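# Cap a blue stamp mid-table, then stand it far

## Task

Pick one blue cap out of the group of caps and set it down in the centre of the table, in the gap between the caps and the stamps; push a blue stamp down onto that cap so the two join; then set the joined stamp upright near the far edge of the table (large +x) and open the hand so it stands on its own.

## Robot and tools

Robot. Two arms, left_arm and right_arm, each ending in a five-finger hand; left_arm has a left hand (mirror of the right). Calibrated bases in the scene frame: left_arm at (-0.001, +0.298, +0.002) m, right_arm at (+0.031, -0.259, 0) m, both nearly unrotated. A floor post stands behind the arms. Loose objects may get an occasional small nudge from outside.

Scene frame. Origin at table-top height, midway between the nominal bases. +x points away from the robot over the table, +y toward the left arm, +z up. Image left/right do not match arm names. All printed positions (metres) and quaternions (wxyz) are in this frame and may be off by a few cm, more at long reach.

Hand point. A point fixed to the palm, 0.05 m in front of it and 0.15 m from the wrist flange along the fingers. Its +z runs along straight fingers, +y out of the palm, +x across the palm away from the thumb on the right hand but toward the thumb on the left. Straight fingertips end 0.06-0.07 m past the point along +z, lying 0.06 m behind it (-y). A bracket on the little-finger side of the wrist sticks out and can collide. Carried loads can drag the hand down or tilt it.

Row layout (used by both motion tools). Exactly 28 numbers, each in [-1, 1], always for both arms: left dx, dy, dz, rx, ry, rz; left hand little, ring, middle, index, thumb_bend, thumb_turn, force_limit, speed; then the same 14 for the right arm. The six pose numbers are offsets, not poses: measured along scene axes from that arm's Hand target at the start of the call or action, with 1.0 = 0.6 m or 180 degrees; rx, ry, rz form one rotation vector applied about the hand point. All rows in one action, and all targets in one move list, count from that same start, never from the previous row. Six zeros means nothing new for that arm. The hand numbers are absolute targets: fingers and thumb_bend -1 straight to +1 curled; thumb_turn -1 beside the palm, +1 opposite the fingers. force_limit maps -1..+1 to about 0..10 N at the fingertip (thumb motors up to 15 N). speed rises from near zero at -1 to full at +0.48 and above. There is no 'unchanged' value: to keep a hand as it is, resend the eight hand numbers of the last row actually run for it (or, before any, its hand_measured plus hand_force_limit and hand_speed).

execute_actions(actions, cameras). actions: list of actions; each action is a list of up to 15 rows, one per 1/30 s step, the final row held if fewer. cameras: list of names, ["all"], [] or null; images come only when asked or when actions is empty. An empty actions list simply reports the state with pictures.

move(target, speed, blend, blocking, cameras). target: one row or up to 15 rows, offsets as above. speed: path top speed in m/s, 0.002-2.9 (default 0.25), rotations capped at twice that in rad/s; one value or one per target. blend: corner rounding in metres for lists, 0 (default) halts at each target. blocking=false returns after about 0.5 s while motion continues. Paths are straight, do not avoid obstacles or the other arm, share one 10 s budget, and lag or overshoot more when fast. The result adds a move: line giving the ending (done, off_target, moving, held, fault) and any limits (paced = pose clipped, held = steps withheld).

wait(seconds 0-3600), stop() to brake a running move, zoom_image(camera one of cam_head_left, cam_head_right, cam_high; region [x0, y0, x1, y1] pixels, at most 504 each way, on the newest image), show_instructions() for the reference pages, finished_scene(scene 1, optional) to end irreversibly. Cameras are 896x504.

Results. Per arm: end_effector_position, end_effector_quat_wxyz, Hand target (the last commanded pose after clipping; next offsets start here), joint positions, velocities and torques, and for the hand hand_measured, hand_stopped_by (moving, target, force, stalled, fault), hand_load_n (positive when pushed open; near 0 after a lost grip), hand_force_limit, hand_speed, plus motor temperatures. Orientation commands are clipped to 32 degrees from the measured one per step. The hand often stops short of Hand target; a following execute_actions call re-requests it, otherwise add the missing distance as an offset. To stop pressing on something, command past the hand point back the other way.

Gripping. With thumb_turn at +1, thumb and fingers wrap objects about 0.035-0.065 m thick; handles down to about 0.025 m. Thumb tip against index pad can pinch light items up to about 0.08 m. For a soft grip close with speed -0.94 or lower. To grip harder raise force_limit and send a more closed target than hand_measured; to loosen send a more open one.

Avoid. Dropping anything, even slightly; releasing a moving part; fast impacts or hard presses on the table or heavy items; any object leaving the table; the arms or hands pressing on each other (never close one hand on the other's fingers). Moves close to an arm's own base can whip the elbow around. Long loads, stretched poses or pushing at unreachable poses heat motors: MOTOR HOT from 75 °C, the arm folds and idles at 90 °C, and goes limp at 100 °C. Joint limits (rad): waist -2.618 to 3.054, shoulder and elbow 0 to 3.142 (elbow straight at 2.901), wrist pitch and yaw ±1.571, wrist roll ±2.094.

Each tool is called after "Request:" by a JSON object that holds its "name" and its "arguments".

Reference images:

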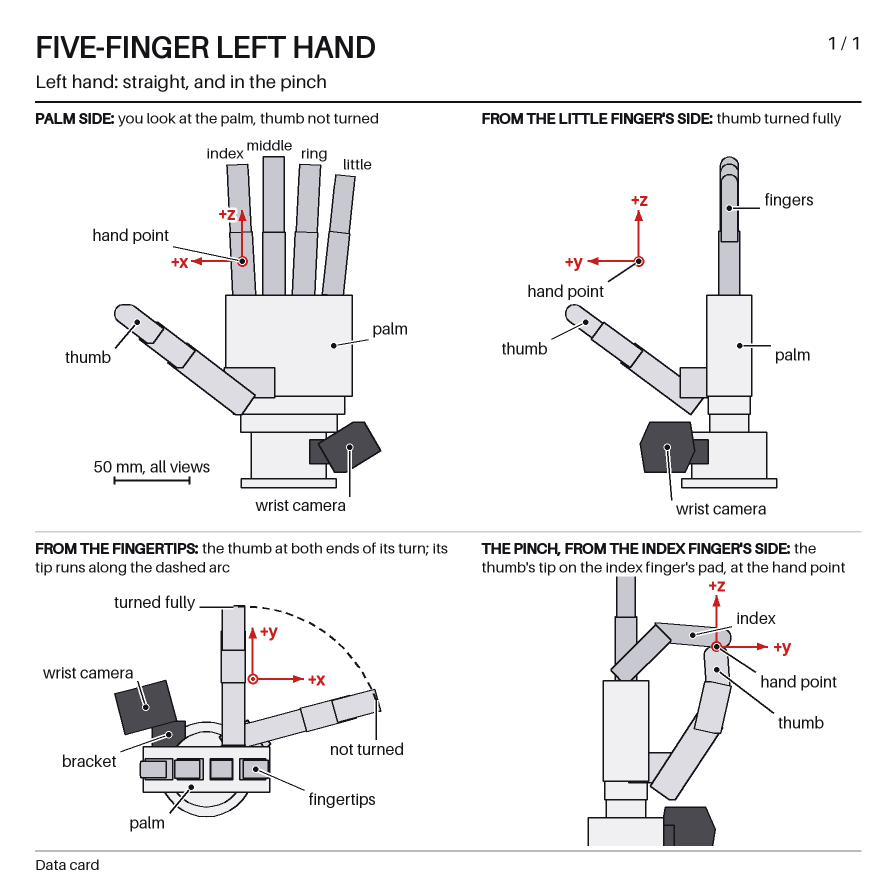

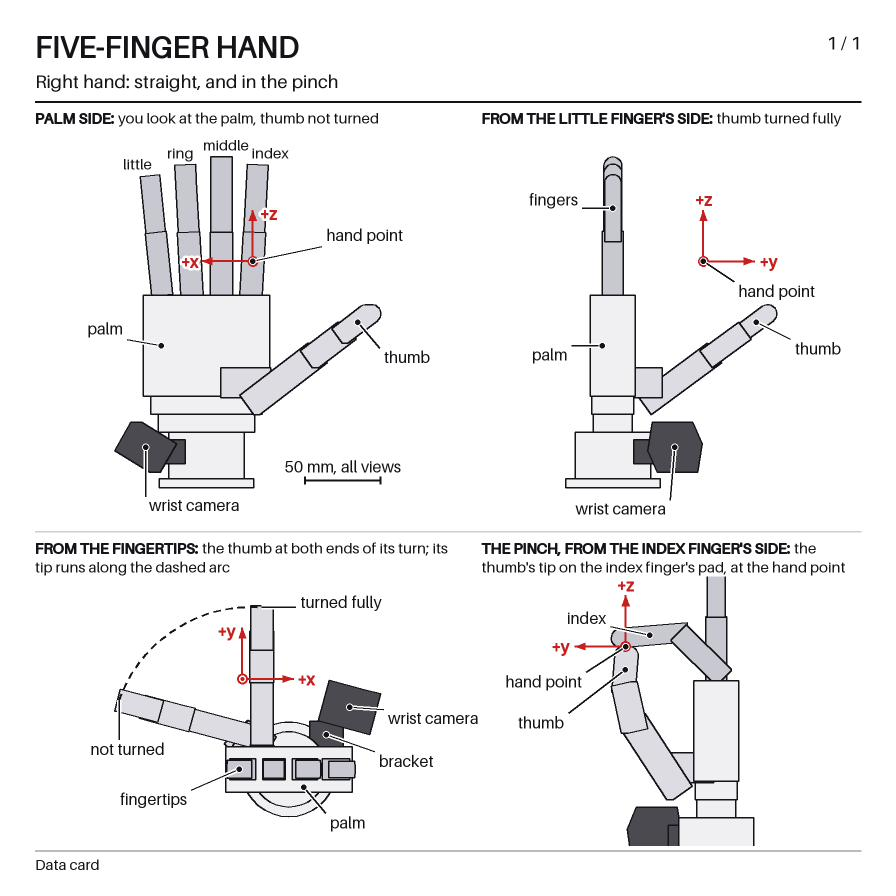

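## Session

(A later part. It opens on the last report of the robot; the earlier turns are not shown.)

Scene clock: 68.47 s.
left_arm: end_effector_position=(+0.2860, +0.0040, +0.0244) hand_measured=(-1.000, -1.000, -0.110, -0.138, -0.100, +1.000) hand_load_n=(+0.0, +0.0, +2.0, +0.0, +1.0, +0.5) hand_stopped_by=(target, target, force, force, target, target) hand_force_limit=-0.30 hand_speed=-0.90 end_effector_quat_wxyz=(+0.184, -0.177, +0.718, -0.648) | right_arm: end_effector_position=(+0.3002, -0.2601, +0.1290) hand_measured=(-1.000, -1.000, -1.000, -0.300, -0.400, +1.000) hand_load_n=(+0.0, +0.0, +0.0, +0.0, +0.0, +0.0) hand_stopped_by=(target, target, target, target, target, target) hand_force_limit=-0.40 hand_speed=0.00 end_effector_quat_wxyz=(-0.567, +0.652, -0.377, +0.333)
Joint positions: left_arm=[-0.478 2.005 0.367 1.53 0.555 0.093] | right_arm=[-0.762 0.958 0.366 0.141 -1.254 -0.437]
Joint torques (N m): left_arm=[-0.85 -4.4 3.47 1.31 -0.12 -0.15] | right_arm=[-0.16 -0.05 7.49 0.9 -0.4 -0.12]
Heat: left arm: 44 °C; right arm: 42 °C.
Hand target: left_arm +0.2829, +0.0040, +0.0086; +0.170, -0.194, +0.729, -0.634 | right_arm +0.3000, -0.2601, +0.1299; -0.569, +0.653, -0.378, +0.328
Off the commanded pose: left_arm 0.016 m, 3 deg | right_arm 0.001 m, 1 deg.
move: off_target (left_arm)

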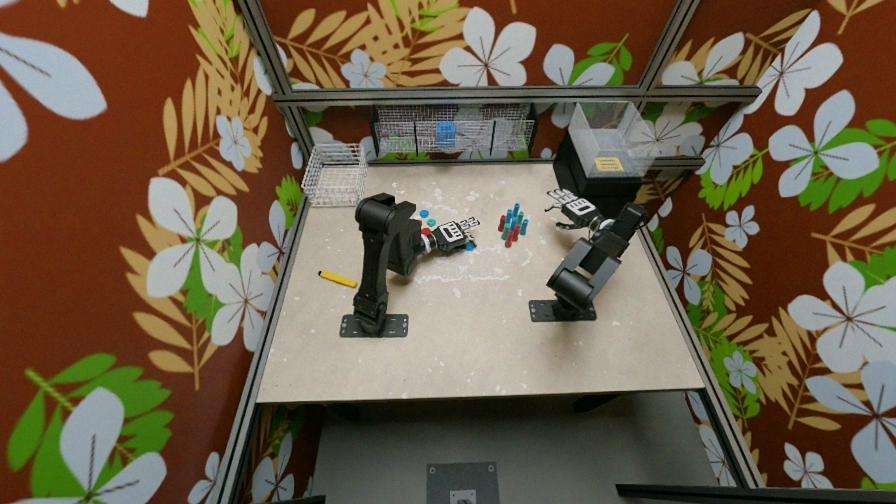

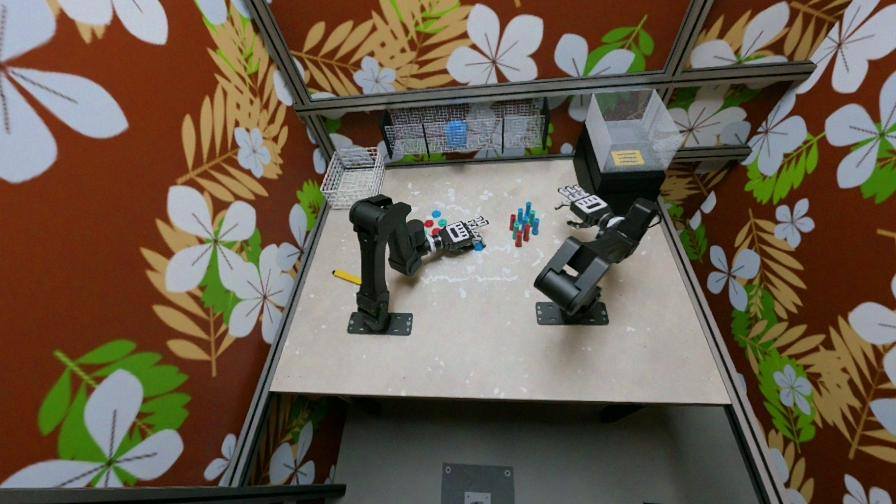

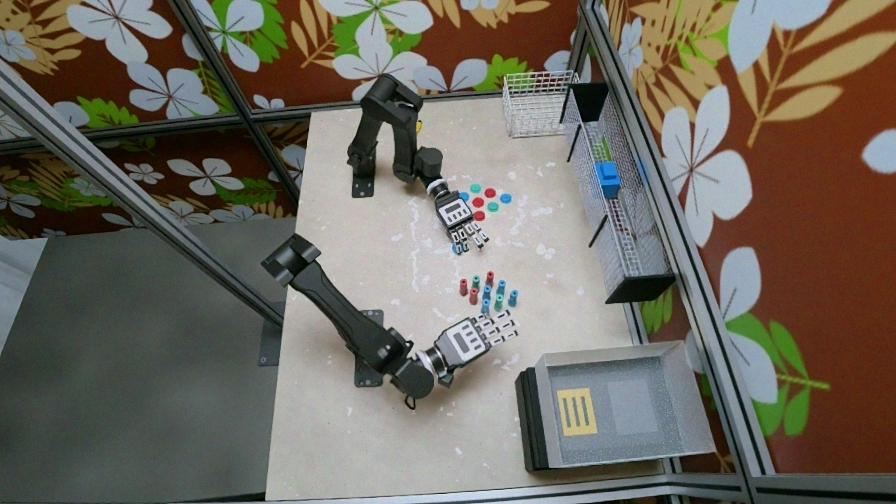

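Request:
{"name": "move", "arguments": {"target": [[0,0,0.02,0,0,0, -1, -1, 0.2, 0.2, -0.1, 1, -0.3, -0.9, 0,0,0, 0,0,0, -1, -1, -1, -0.3, -0.4, 1, -0.4, 0],[0,0,0.02,0,0,0, -1, -1, -0.5, -0.5, -0.1, 1, -0.3, -0.5, 0,0,0, 0,0,0, -1, -1, -1, -0.3, -0.4, 1, -0.4, 0]], "speed": 0.04, "cameras": ["cam_head_left","cam_head_right","cam_high"]}}

Request:
{"name": "zoom_image", "arguments": {"camera": "cam_head_left", "region": [440, 225, 500, 273]}}

Request:
{"name": "zoom_image", "arguments": {"camera": "cam_high", "region": [430, 210, 490, 260]}}

Scene clock: 70.17 s.
left_arm: end_effector_position=(+0.2836, +0.0061, +0.0202) hand_measured=(-1.000, -1.000, -0.500, -0.500, -0.100, +1.000) hand_load_n=(+0.0, +0.0, +0.0, +0.0, -1.0, +0.0) hand_stopped_by=(target, target, target, target, target, target) hand_force_limit=-0.30 hand_speed=-0.50 end_effector_quat_wxyz=(+0.173, -0.190, +0.727, -0.636) | right_arm: end_effector_position=(+0.3002, -0.2601, +0.1290) hand_measured=(-1.000, -1.000, -1.000, -0.300, -0.400, +1.000) hand_load_n=(+0.0, +0.0, +0.0, +0.0, +0.0, +0.0) hand_stopped_by=(target, target, target, target, target, target) hand_force_limit=-0.40 hand_speed=0.00 end_effector_quat_wxyz=(-0.567, +0.652, -0.377, +0.333)
Joint positions: left_arm=[-0.478 1.97 0.368 1.448 0.55 0.09] | right_arm=[-0.762 0.958 0.366 0.141 -1.254 -0.437]
Joint torques (N m): left_arm=[-0.91 -7.25 3.63 1.37 -0.05 -0.08] | right_arm=[-0.14 -0.03 7.5 0.91 -0.41 -0.13]
Heat: left arm: 45 °C; right arm: 42 °C.
Hand target: left_arm +0.2829, +0.0040, +0.0207; +0.170, -0.194, +0.729, -0.634 | right_arm +0.3000, -0.2601, +0.1299; -0.569, +0.653, -0.378, +0.328
Off the commanded pose: left_arm 0.002 m, 1 deg | right_arm 0.001 m, 1 deg.
move: done

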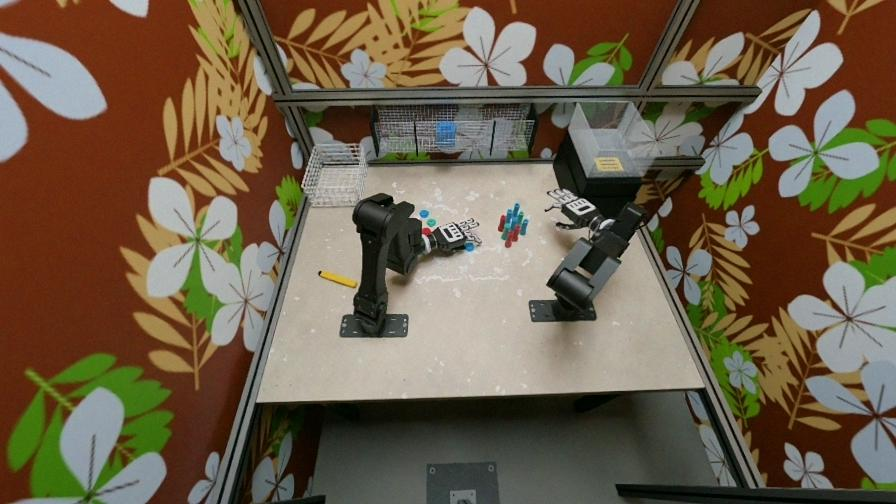

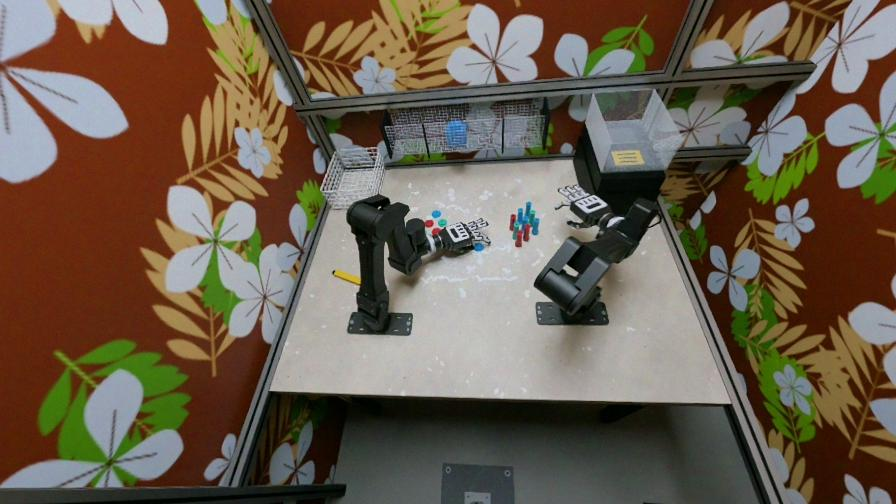

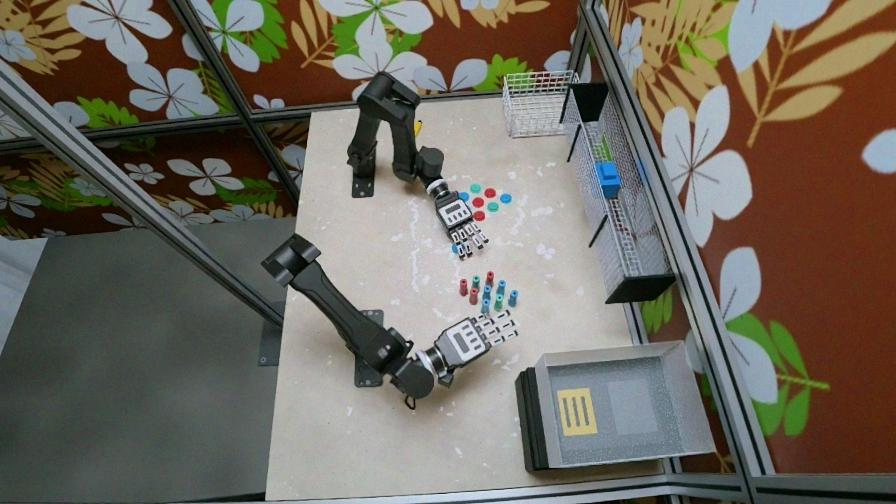

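Scaled by 8.400 from the camera's image (finer frame: 1280x720).

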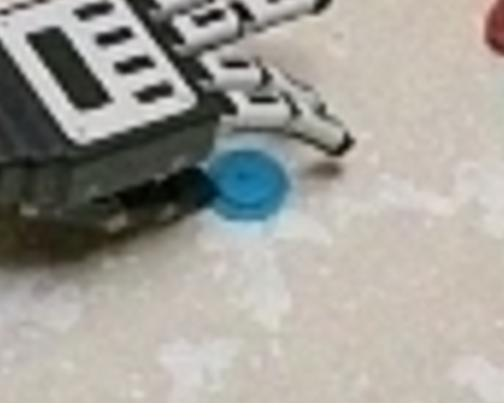

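Scaled by 8.400 from the camera's image (finer frame: 1280x720).

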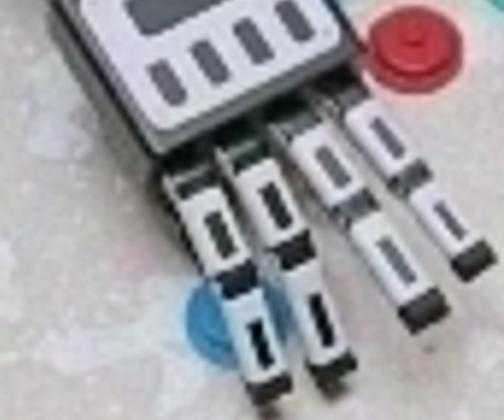

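Request:
{"name": "move", "arguments": {"target": [[-0.01,0.02,0.03,0,0,0, -1, -1, -0.5, -0.5, -0.3, 1, -0.3, -0.5, 0,0,0, 0,0,0, -1, -1, -1, -0.3, -0.4, 1, -0.4, 0],[-0.03,0.06,0.25,0,0,0, -1, -1, -0.5, -0.5, -0.3, 1, -0.3, -0.5, 0,0,0, 0,0,0, -1, -1, -1, -0.3, -0.4, 1, -0.4, 0]], "speed": [0.05,0.2], "blend": [0.01, 0], "cameras": ["cam_head_left","cam_head_right","cam_high"]}}

Request:
{"name": "zoom_image", "arguments": {"camera": "cam_head_left", "region": [450, 195, 540, 265]}}

Request:
{"name": "zoom_image", "arguments": {"camera": "cam_high", "region": [430, 220, 530, 325]}}

Request:
{"name": "zoom_image", "arguments": {"camera": "cam_head_right", "region": [460, 195, 550, 265]}}

Scene clock: 72.70 s.
left_arm: end_effector_position=(+0.2634, +0.0417, +0.1651) hand_measured=(-1.000, -1.000, -0.500, -0.500, -0.300, +1.000) hand_load_n=(+0.0, +0.0, -0.5, +0.0, +0.0, +0.0) hand_stopped_by=(target, target, target, target, target, target) hand_force_limit=-0.30 hand_speed=-0.50 end_effector_quat_wxyz=(+0.165, -0.202, +0.729, -0.632) | right_arm: end_effector_position=(+0.3002, -0.2601, +0.1290) hand_measured=(-1.000, -1.000, -1.000, -0.300, -0.400, +1.000) hand_load_n=(+0.0, -0.5, +0.0, +0.0, +0.0, +0.0) hand_stopped_by=(target, target, target, target, target, target) hand_force_limit=-0.40 hand_speed=0.00 end_effector_quat_wxyz=(-0.567, +0.652, -0.377, +0.333)
Joint positions: left_arm=[-0.377 1.136 0.515 0.439 0.643 0.096] | right_arm=[-0.762 0.958 0.366 0.141 -1.254 -0.437]
Joint torques (N m): left_arm=[-0.46 -3.06 8.28 1.53 0.1 0.08] | right_arm=[-0.14 -0.05 7.47 0.91 -0.41 -0.12]
Heat: left arm: 45 °C; right arm: 42 °C.
Hand target: left_arm +0.2650, +0.0400, +0.1706; +0.170, -0.195, +0.729, -0.634 | right_arm +0.3000, -0.2601, +0.1299; -0.569, +0.653, -0.378, +0.328
Off the commanded pose: left_arm 0.006 m, 1 deg | right_arm 0.001 m, 1 deg.
move: done

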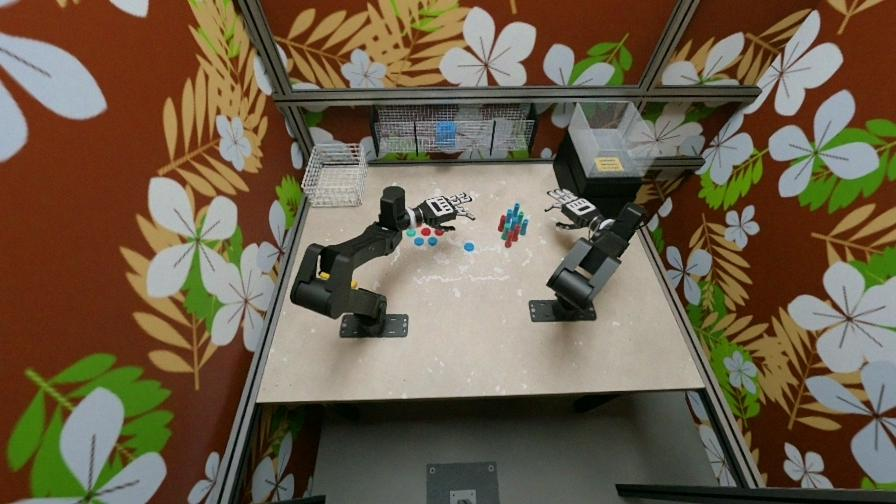

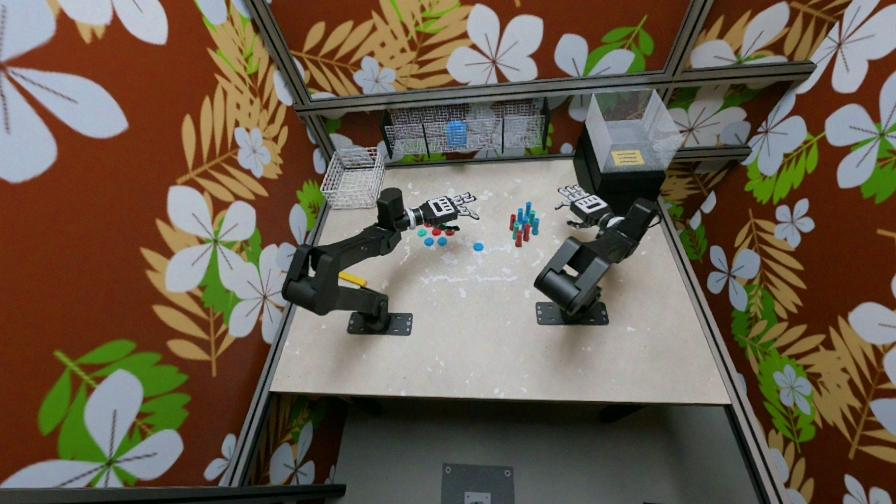

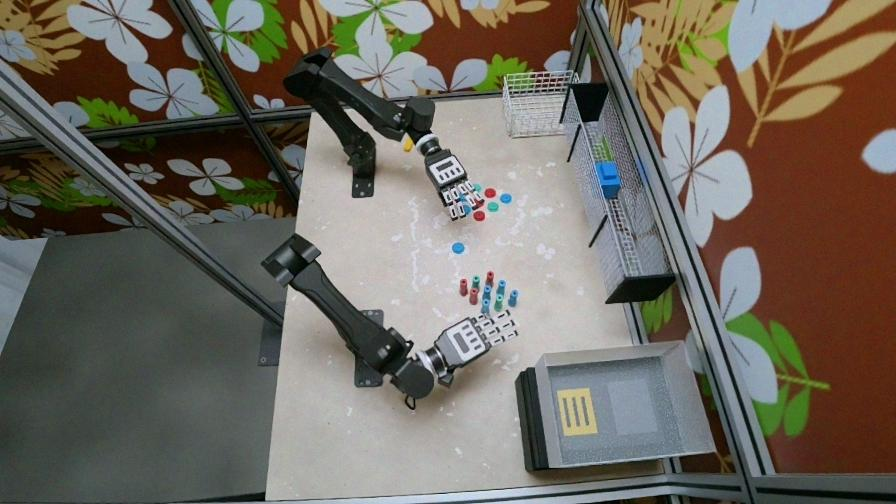

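Scaled by 5.600 from the camera's image (finer frame: 1280x720).

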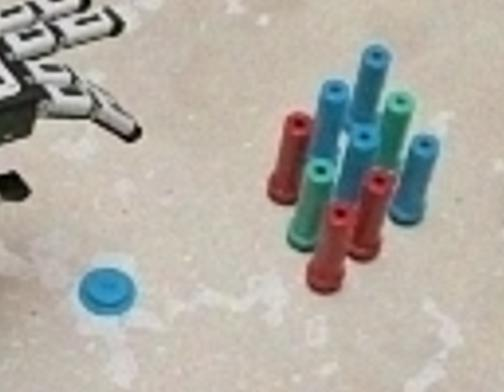

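Scaled by 4.800 from the camera's image (finer frame: 1280x720).

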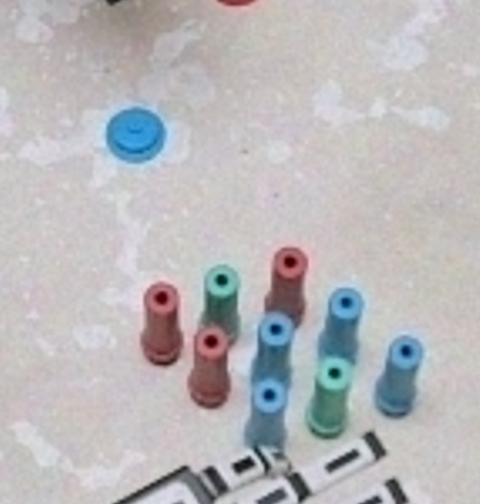

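Scaled by 5.600 from the camera's image (finer frame: 1280x720).

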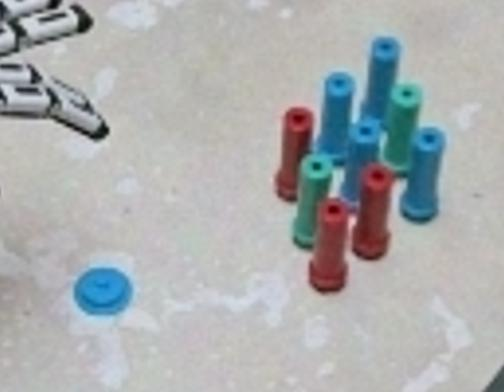

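Request:
{"name": "move", "arguments": {"target": [[0,0,0,0,0,0, -1, -1, -0.4, -0.4, -0.4, 1, -0.3, -0.3, -0.033, -0.267, 0.117, 0,0,0, -1, -1, -1, -0.3, -0.4, 1, -0.4, 0],[0.2083,-0.2833,0.0,-0.0159,-0.0057,-0.1111, -1, -1, -0.4, -0.4, -0.4, 1, -0.3, -0.3, -0.033, -0.267, 0.117, 0,0,0, -1, -1, -1, -0.3, -0.4, 1, -0.4, 0]], "speed": 0.25, "blend": [0.03, 0], "cameras": ["cam_head_left","cam_head_right","cam_high"]}}

Request:
{"name": "zoom_image", "arguments": {"camera": "cam_head_left", "region": [450, 185, 540, 265]}}

Request:
{"name": "zoom_image", "arguments": {"camera": "cam_high", "region": [430, 220, 550, 325]}}

Request:
{"name": "zoom_image", "arguments": {"camera": "cam_head_right", "region": [460, 185, 550, 265]}}

Scene clock: 79.30 s.
left_arm: end_effector_position=(+0.3911, -0.1253, +0.1819) hand_measured=(-1.000, -1.000, -0.400, -0.400, -0.400, +1.000) hand_load_n=(+0.0, +0.0, +0.0, +0.0, +0.0, +0.0) hand_stopped_by=(target, target, target, target, target, target) hand_force_limit=-0.30 hand_speed=-0.30 end_effector_quat_wxyz=(+0.072, -0.064, +0.729, -0.678) | right_arm: end_effector_position=(+0.2814, -0.4184, +0.2015) hand_measured=(-1.000, -1.000, -1.000, -0.300, -0.400, +1.000) hand_load_n=(+0.0, +0.0, +0.0, +0.0, +0.0, +0.0) hand_stopped_by=(target, target, target, target, target, target) hand_force_limit=-0.40 hand_speed=0.00 end_effector_quat_wxyz=(+0.563, -0.572, +0.413, -0.430)
Joint positions: left_arm=[-0.528 2.045 1.435 0.504 0.83 0.096] | right_arm=[-1.278 1.304 0.78 -0.058 -1.58 -0.61]
Joint torques (N m): left_arm=[-0.59 -8.03 8.2 1.43 0.19 0.01] | right_arm=[-0.35 -2.28 6.39 0.96 -0.51 0.1]
Heat: left arm: 45 °C; right arm: 42 °C.
Hand target: left_arm +0.3899, -0.1301, +0.1706; +0.059, -0.063, +0.734, -0.673 | right_arm +0.2803, -0.4203, +0.2002; +0.569, -0.653, +0.377, -0.328
Off the commanded pose: left_arm 0.012 m, 2 deg | right_arm 0.003 m, 15 deg.
joint sent to its limit (right arm) — joint 5 (wrist yaw), lower limit. The joint targets are off in orientation, not in position.
move: off_target (left_arm, right_arm); blend cut to 0 m at target 1

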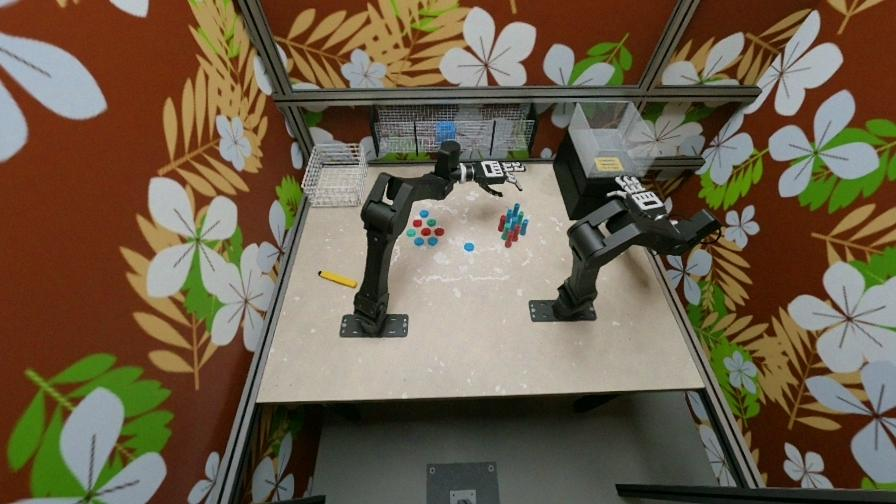

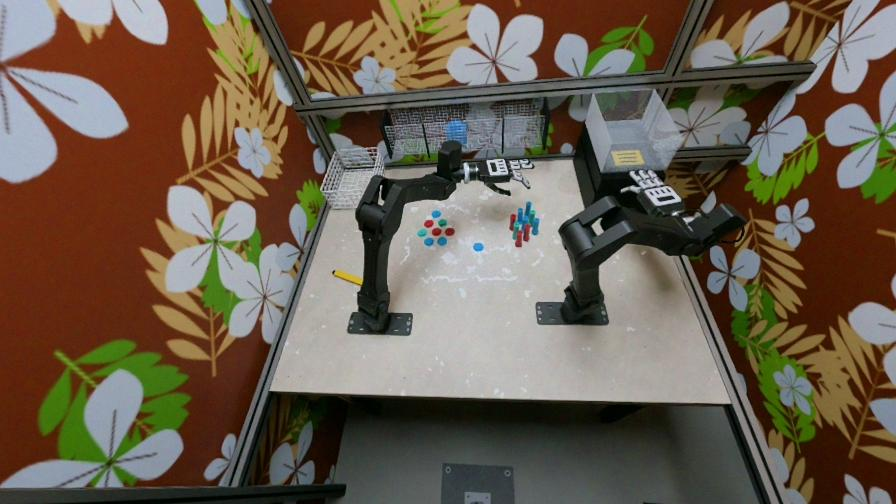

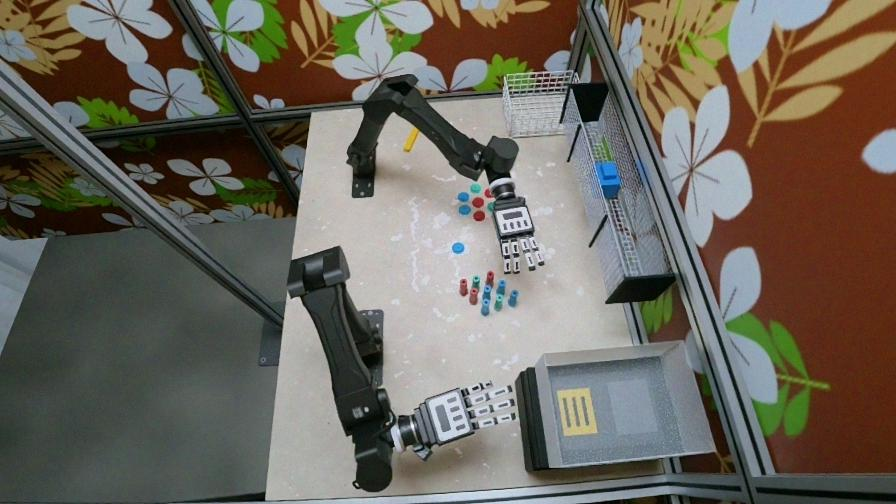

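Scaled by 5.600 from the camera's image (finer frame: 1280x720).

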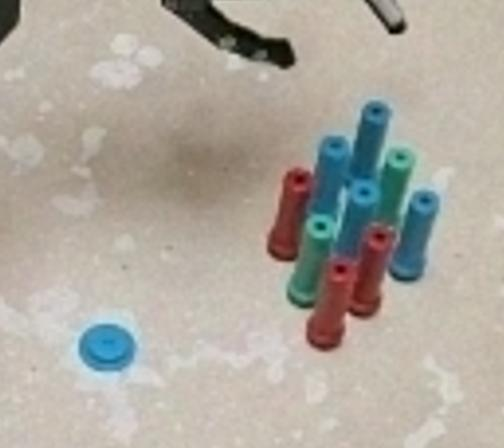

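Scaled by 4.200 from the camera's image (finer frame: 1280x720).

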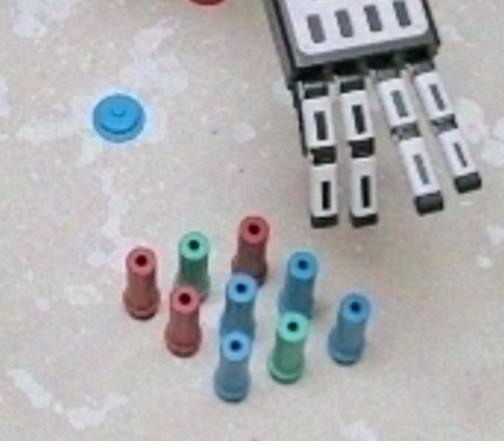

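Scaled by 5.600 from the camera's image (finer frame: 1280x720).

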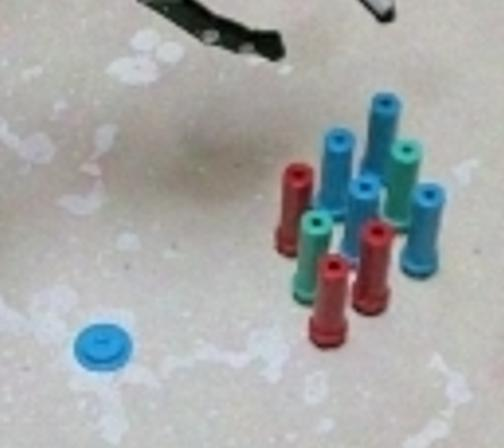

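Request:
{"name": "move", "arguments": {"target": [[0.0417,-0.05,-0.0933,0,0,0, -1, -1, -0.4, -0.4, -0.4, 1, -0.3, -0.3, 0,0,0, 0,0,0, -1, -1, -1, -0.3, -0.4, 1, -0.4, 0]], "speed": 0.12, "cameras": ["cam_head_left","cam_head_right","cam_high"]}}

Request:
{"name": "zoom_image", "arguments": {"camera": "cam_head_left", "region": [470, 175, 550, 245]}}

Request:
{"name": "zoom_image", "arguments": {"camera": "cam_high", "region": [460, 240, 550, 325]}}

Request:
{"name": "zoom_image", "arguments": {"camera": "cam_head_right", "region": [480, 175, 560, 245]}}

Scene clock: 81.47 s.
left_arm: end_effector_position=(+0.4125, -0.1547, +0.1239) hand_measured=(-1.000, -1.000, -0.400, -0.400, -0.400, +1.000) hand_load_n=(+0.0, +0.0, +0.0, +0.0, +0.0, +0.0) hand_stopped_by=(target, target, target, target, target, target) hand_force_limit=-0.30 hand_speed=-0.30 end_effector_quat_wxyz=(+0.059, -0.061, +0.734, -0.674) | right_arm: end_effector_position=(+0.2816, -0.4194, +0.2027) hand_measured=(-1.000, -1.000, -1.000, -0.300, -0.400, +1.000) hand_load_n=(-0.5, +0.0, +0.0, +0.0, +0.0, +0.0) hand_stopped_by=(target, target, target, target, target, target) hand_force_limit=-0.40 hand_speed=0.00 end_effector_quat_wxyz=(+0.563, -0.573, +0.412, -0.431)
Joint positions: left_arm=[-0.553 2.266 1.559 0.583 0.828 0.096] | right_arm=[-1.278 1.304 0.78 -0.038 -1.58 -0.593]
Joint torques (N m): left_arm=[-0.65 -9.42 7.88 1.62 -0.01 -0.05] | right_arm=[-0.34 -2.37 6 0.97 -0.49 0.09]
Heat: left arm: 45 °C; right arm: 42 °C.
Hand target: left_arm +0.4150, -0.1599, +0.1145; +0.059, -0.064, +0.734, -0.673 | right_arm +0.2803, -0.4203, +0.2002; +0.569, -0.653, +0.377, -0.328
Off the commanded pose: left_arm 0.011 m, 0 deg | right_arm 0.003 m, 15 deg.
joint sent to its limit (right arm) — joint 5 (wrist yaw), lower limit. The joint targets are off in orientation, not in position.
move: off_target (left_arm)

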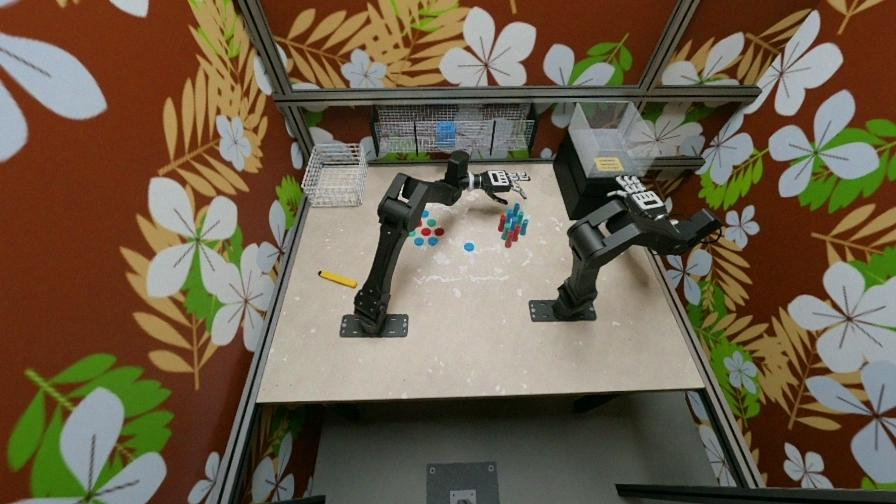

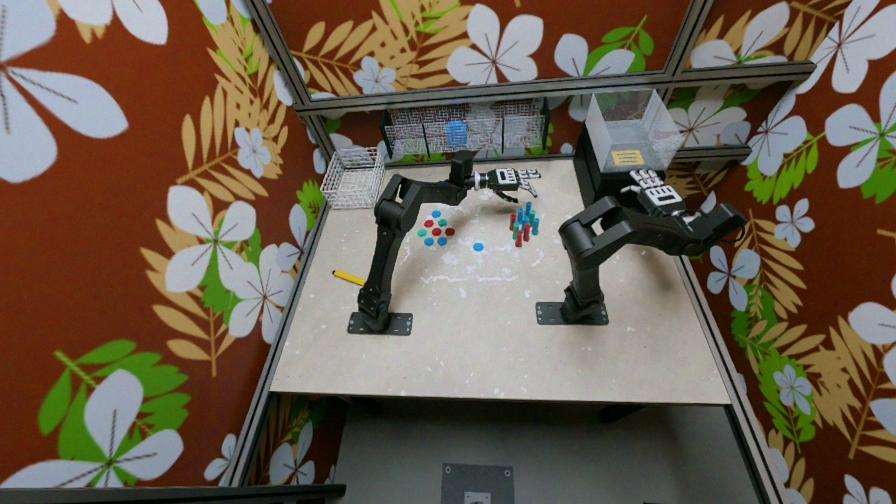

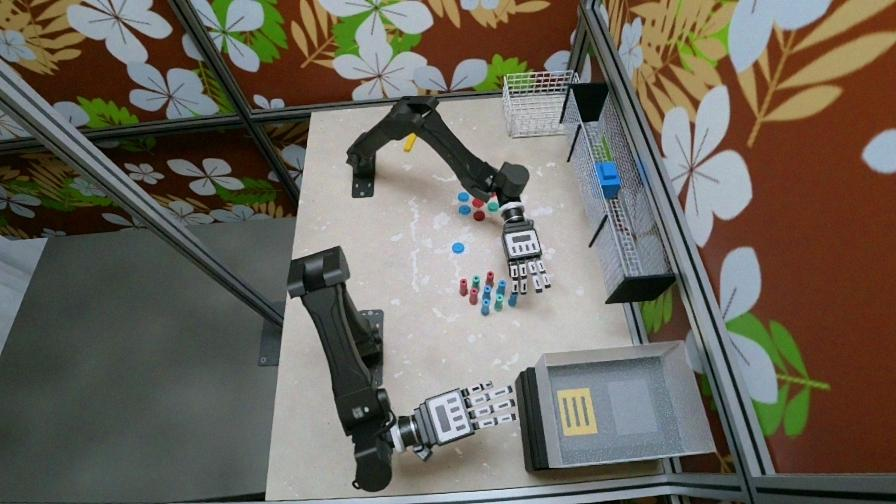

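Scaled by 6.300 from the camera's image (finer frame: 1280x720).

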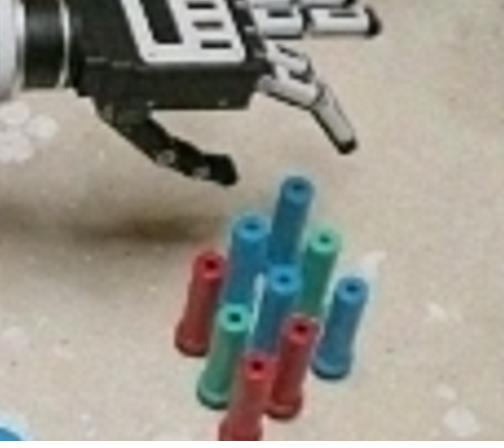

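Scaled by 5.600 from the camera's image (finer frame: 1280x720).

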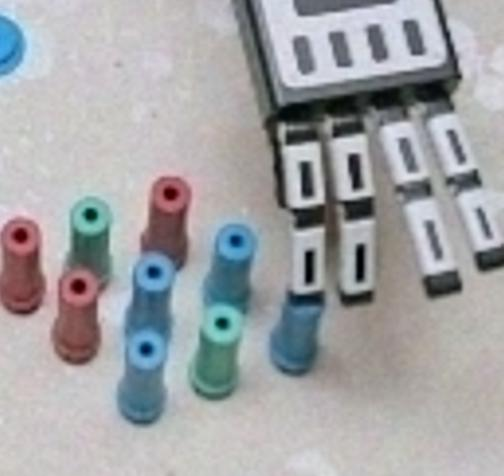

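Scaled by 6.300 from the camera's image (finer frame: 1280x720).

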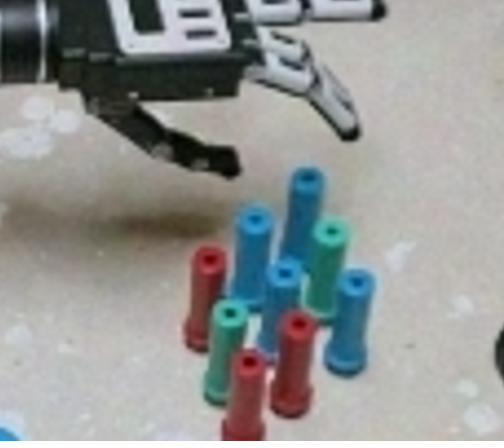

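Request:
{"name": "move", "arguments": {"target": [[-0.0067,-0.03,-0.012,0,0,0, -1, -1, -0.4, -0.4, -0.4, 1, -0.3, -0.3, 0,0,0, 0,0,0, -1, -1, -1, -0.3, -0.4, 1, -0.4, 0]], "speed": 0.08, "cameras": ["cam_head_left","cam_head_right","cam_high"]}}

Request:
{"name": "zoom_image", "arguments": {"camera": "cam_head_left", "region": [490, 180, 540, 220]}}

Request:
{"name": "zoom_image", "arguments": {"camera": "cam_high", "region": [480, 255, 550, 325]}}

Request:
{"name": "zoom_image", "arguments": {"camera": "cam_head_right", "region": [500, 180, 550, 220]}}

Scene clock: 83.07 s.
left_arm: end_effector_position=(+0.4069, -0.1743, +0.1184) hand_measured=(-1.000, -1.000, -0.400, -0.400, -0.400, +1.000) hand_load_n=(+0.0, +0.0, +0.0, +0.0, +0.0, +0.0) hand_stopped_by=(target, target, target, target, target, target) hand_force_limit=-0.30 hand_speed=-0.30 end_effector_quat_wxyz=(+0.060, -0.056, +0.733, -0.675) | right_arm: end_effector_position=(+0.2818, -0.4199, +0.2033) hand_measured=(-1.000, -1.000, -1.000, -0.300, -0.400, +1.000) hand_load_n=(+0.0, +0.0, -0.5, +0.0, +0.0, +0.0) hand_stopped_by=(target, target, target, target, target, target) hand_force_limit=-0.40 hand_speed=0.00 end_effector_quat_wxyz=(+0.562, -0.573, +0.411, -0.432)
Joint positions: left_arm=[-0.591 2.299 1.59 0.593 0.794 0.095] | right_arm=[-1.278 1.304 0.78 -0.027 -1.58 -0.584]
Joint torques (N m): left_arm=[-0.27 -9.43 7.97 1.62 -0.05 -0.11] | right_arm=[-0.32 -2.43 5.79 0.96 -0.48 0.09]
Heat: left arm: 45 °C; right arm: 42 °C.
Hand target: left_arm +0.4109, -0.1780, +0.1073; +0.059, -0.064, +0.734, -0.673 | right_arm +0.2803, -0.4203, +0.2002; +0.569, -0.653, +0.377, -0.328
Off the commanded pose: left_arm 0.012 m, 1 deg | right_arm 0.003 m, 16 deg.
joint sent to its limit (right arm) — joint 5 (wrist yaw), lower limit. The joint targets are off in orientation, not in position.
move: off_target (left_arm)

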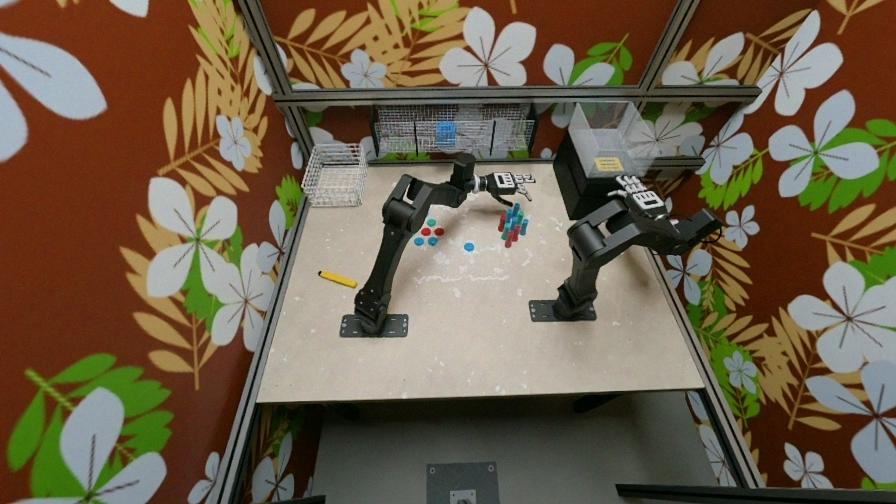

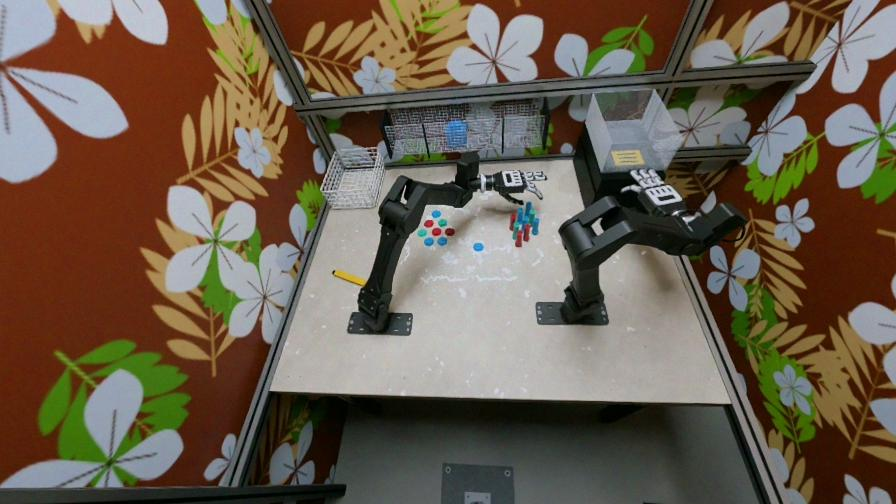

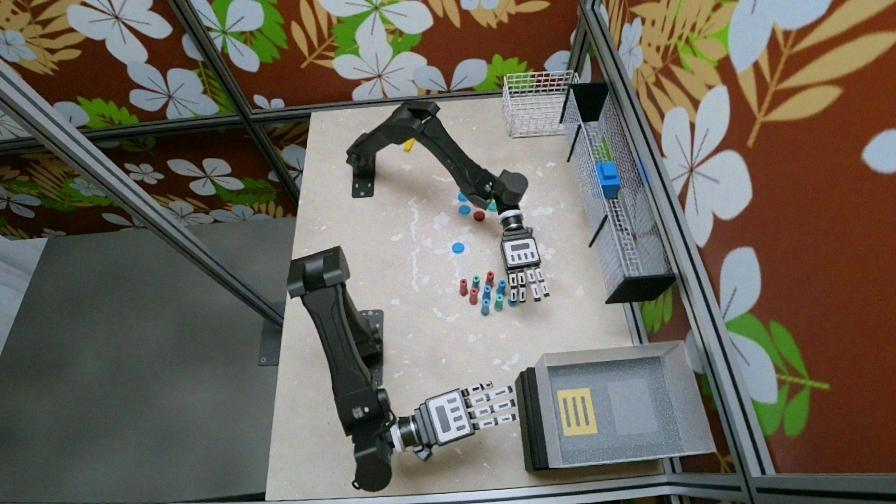

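Scaled by 10.080 from the camera's image (finer frame: 1280x720).

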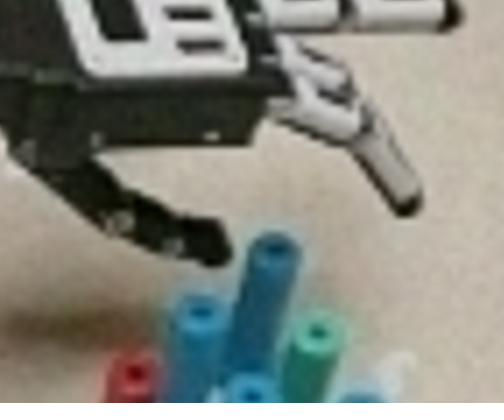

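Scaled by 7.200 from the camera's image (finer frame: 1280x720).

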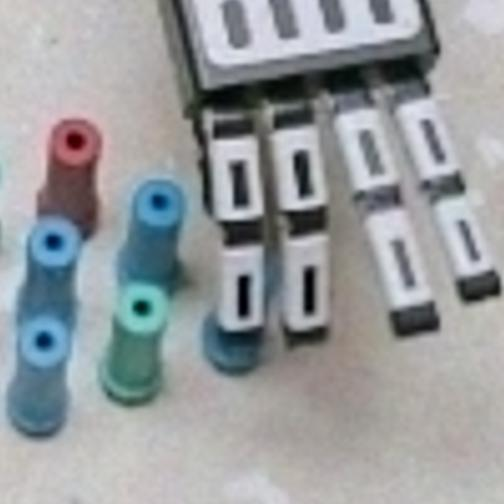

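Scaled by 10.080 from the camera's image (finer frame: 1280x720).

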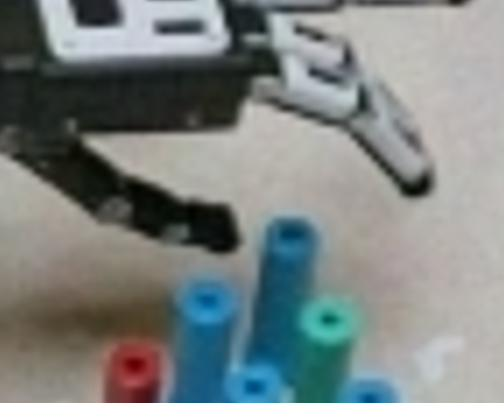

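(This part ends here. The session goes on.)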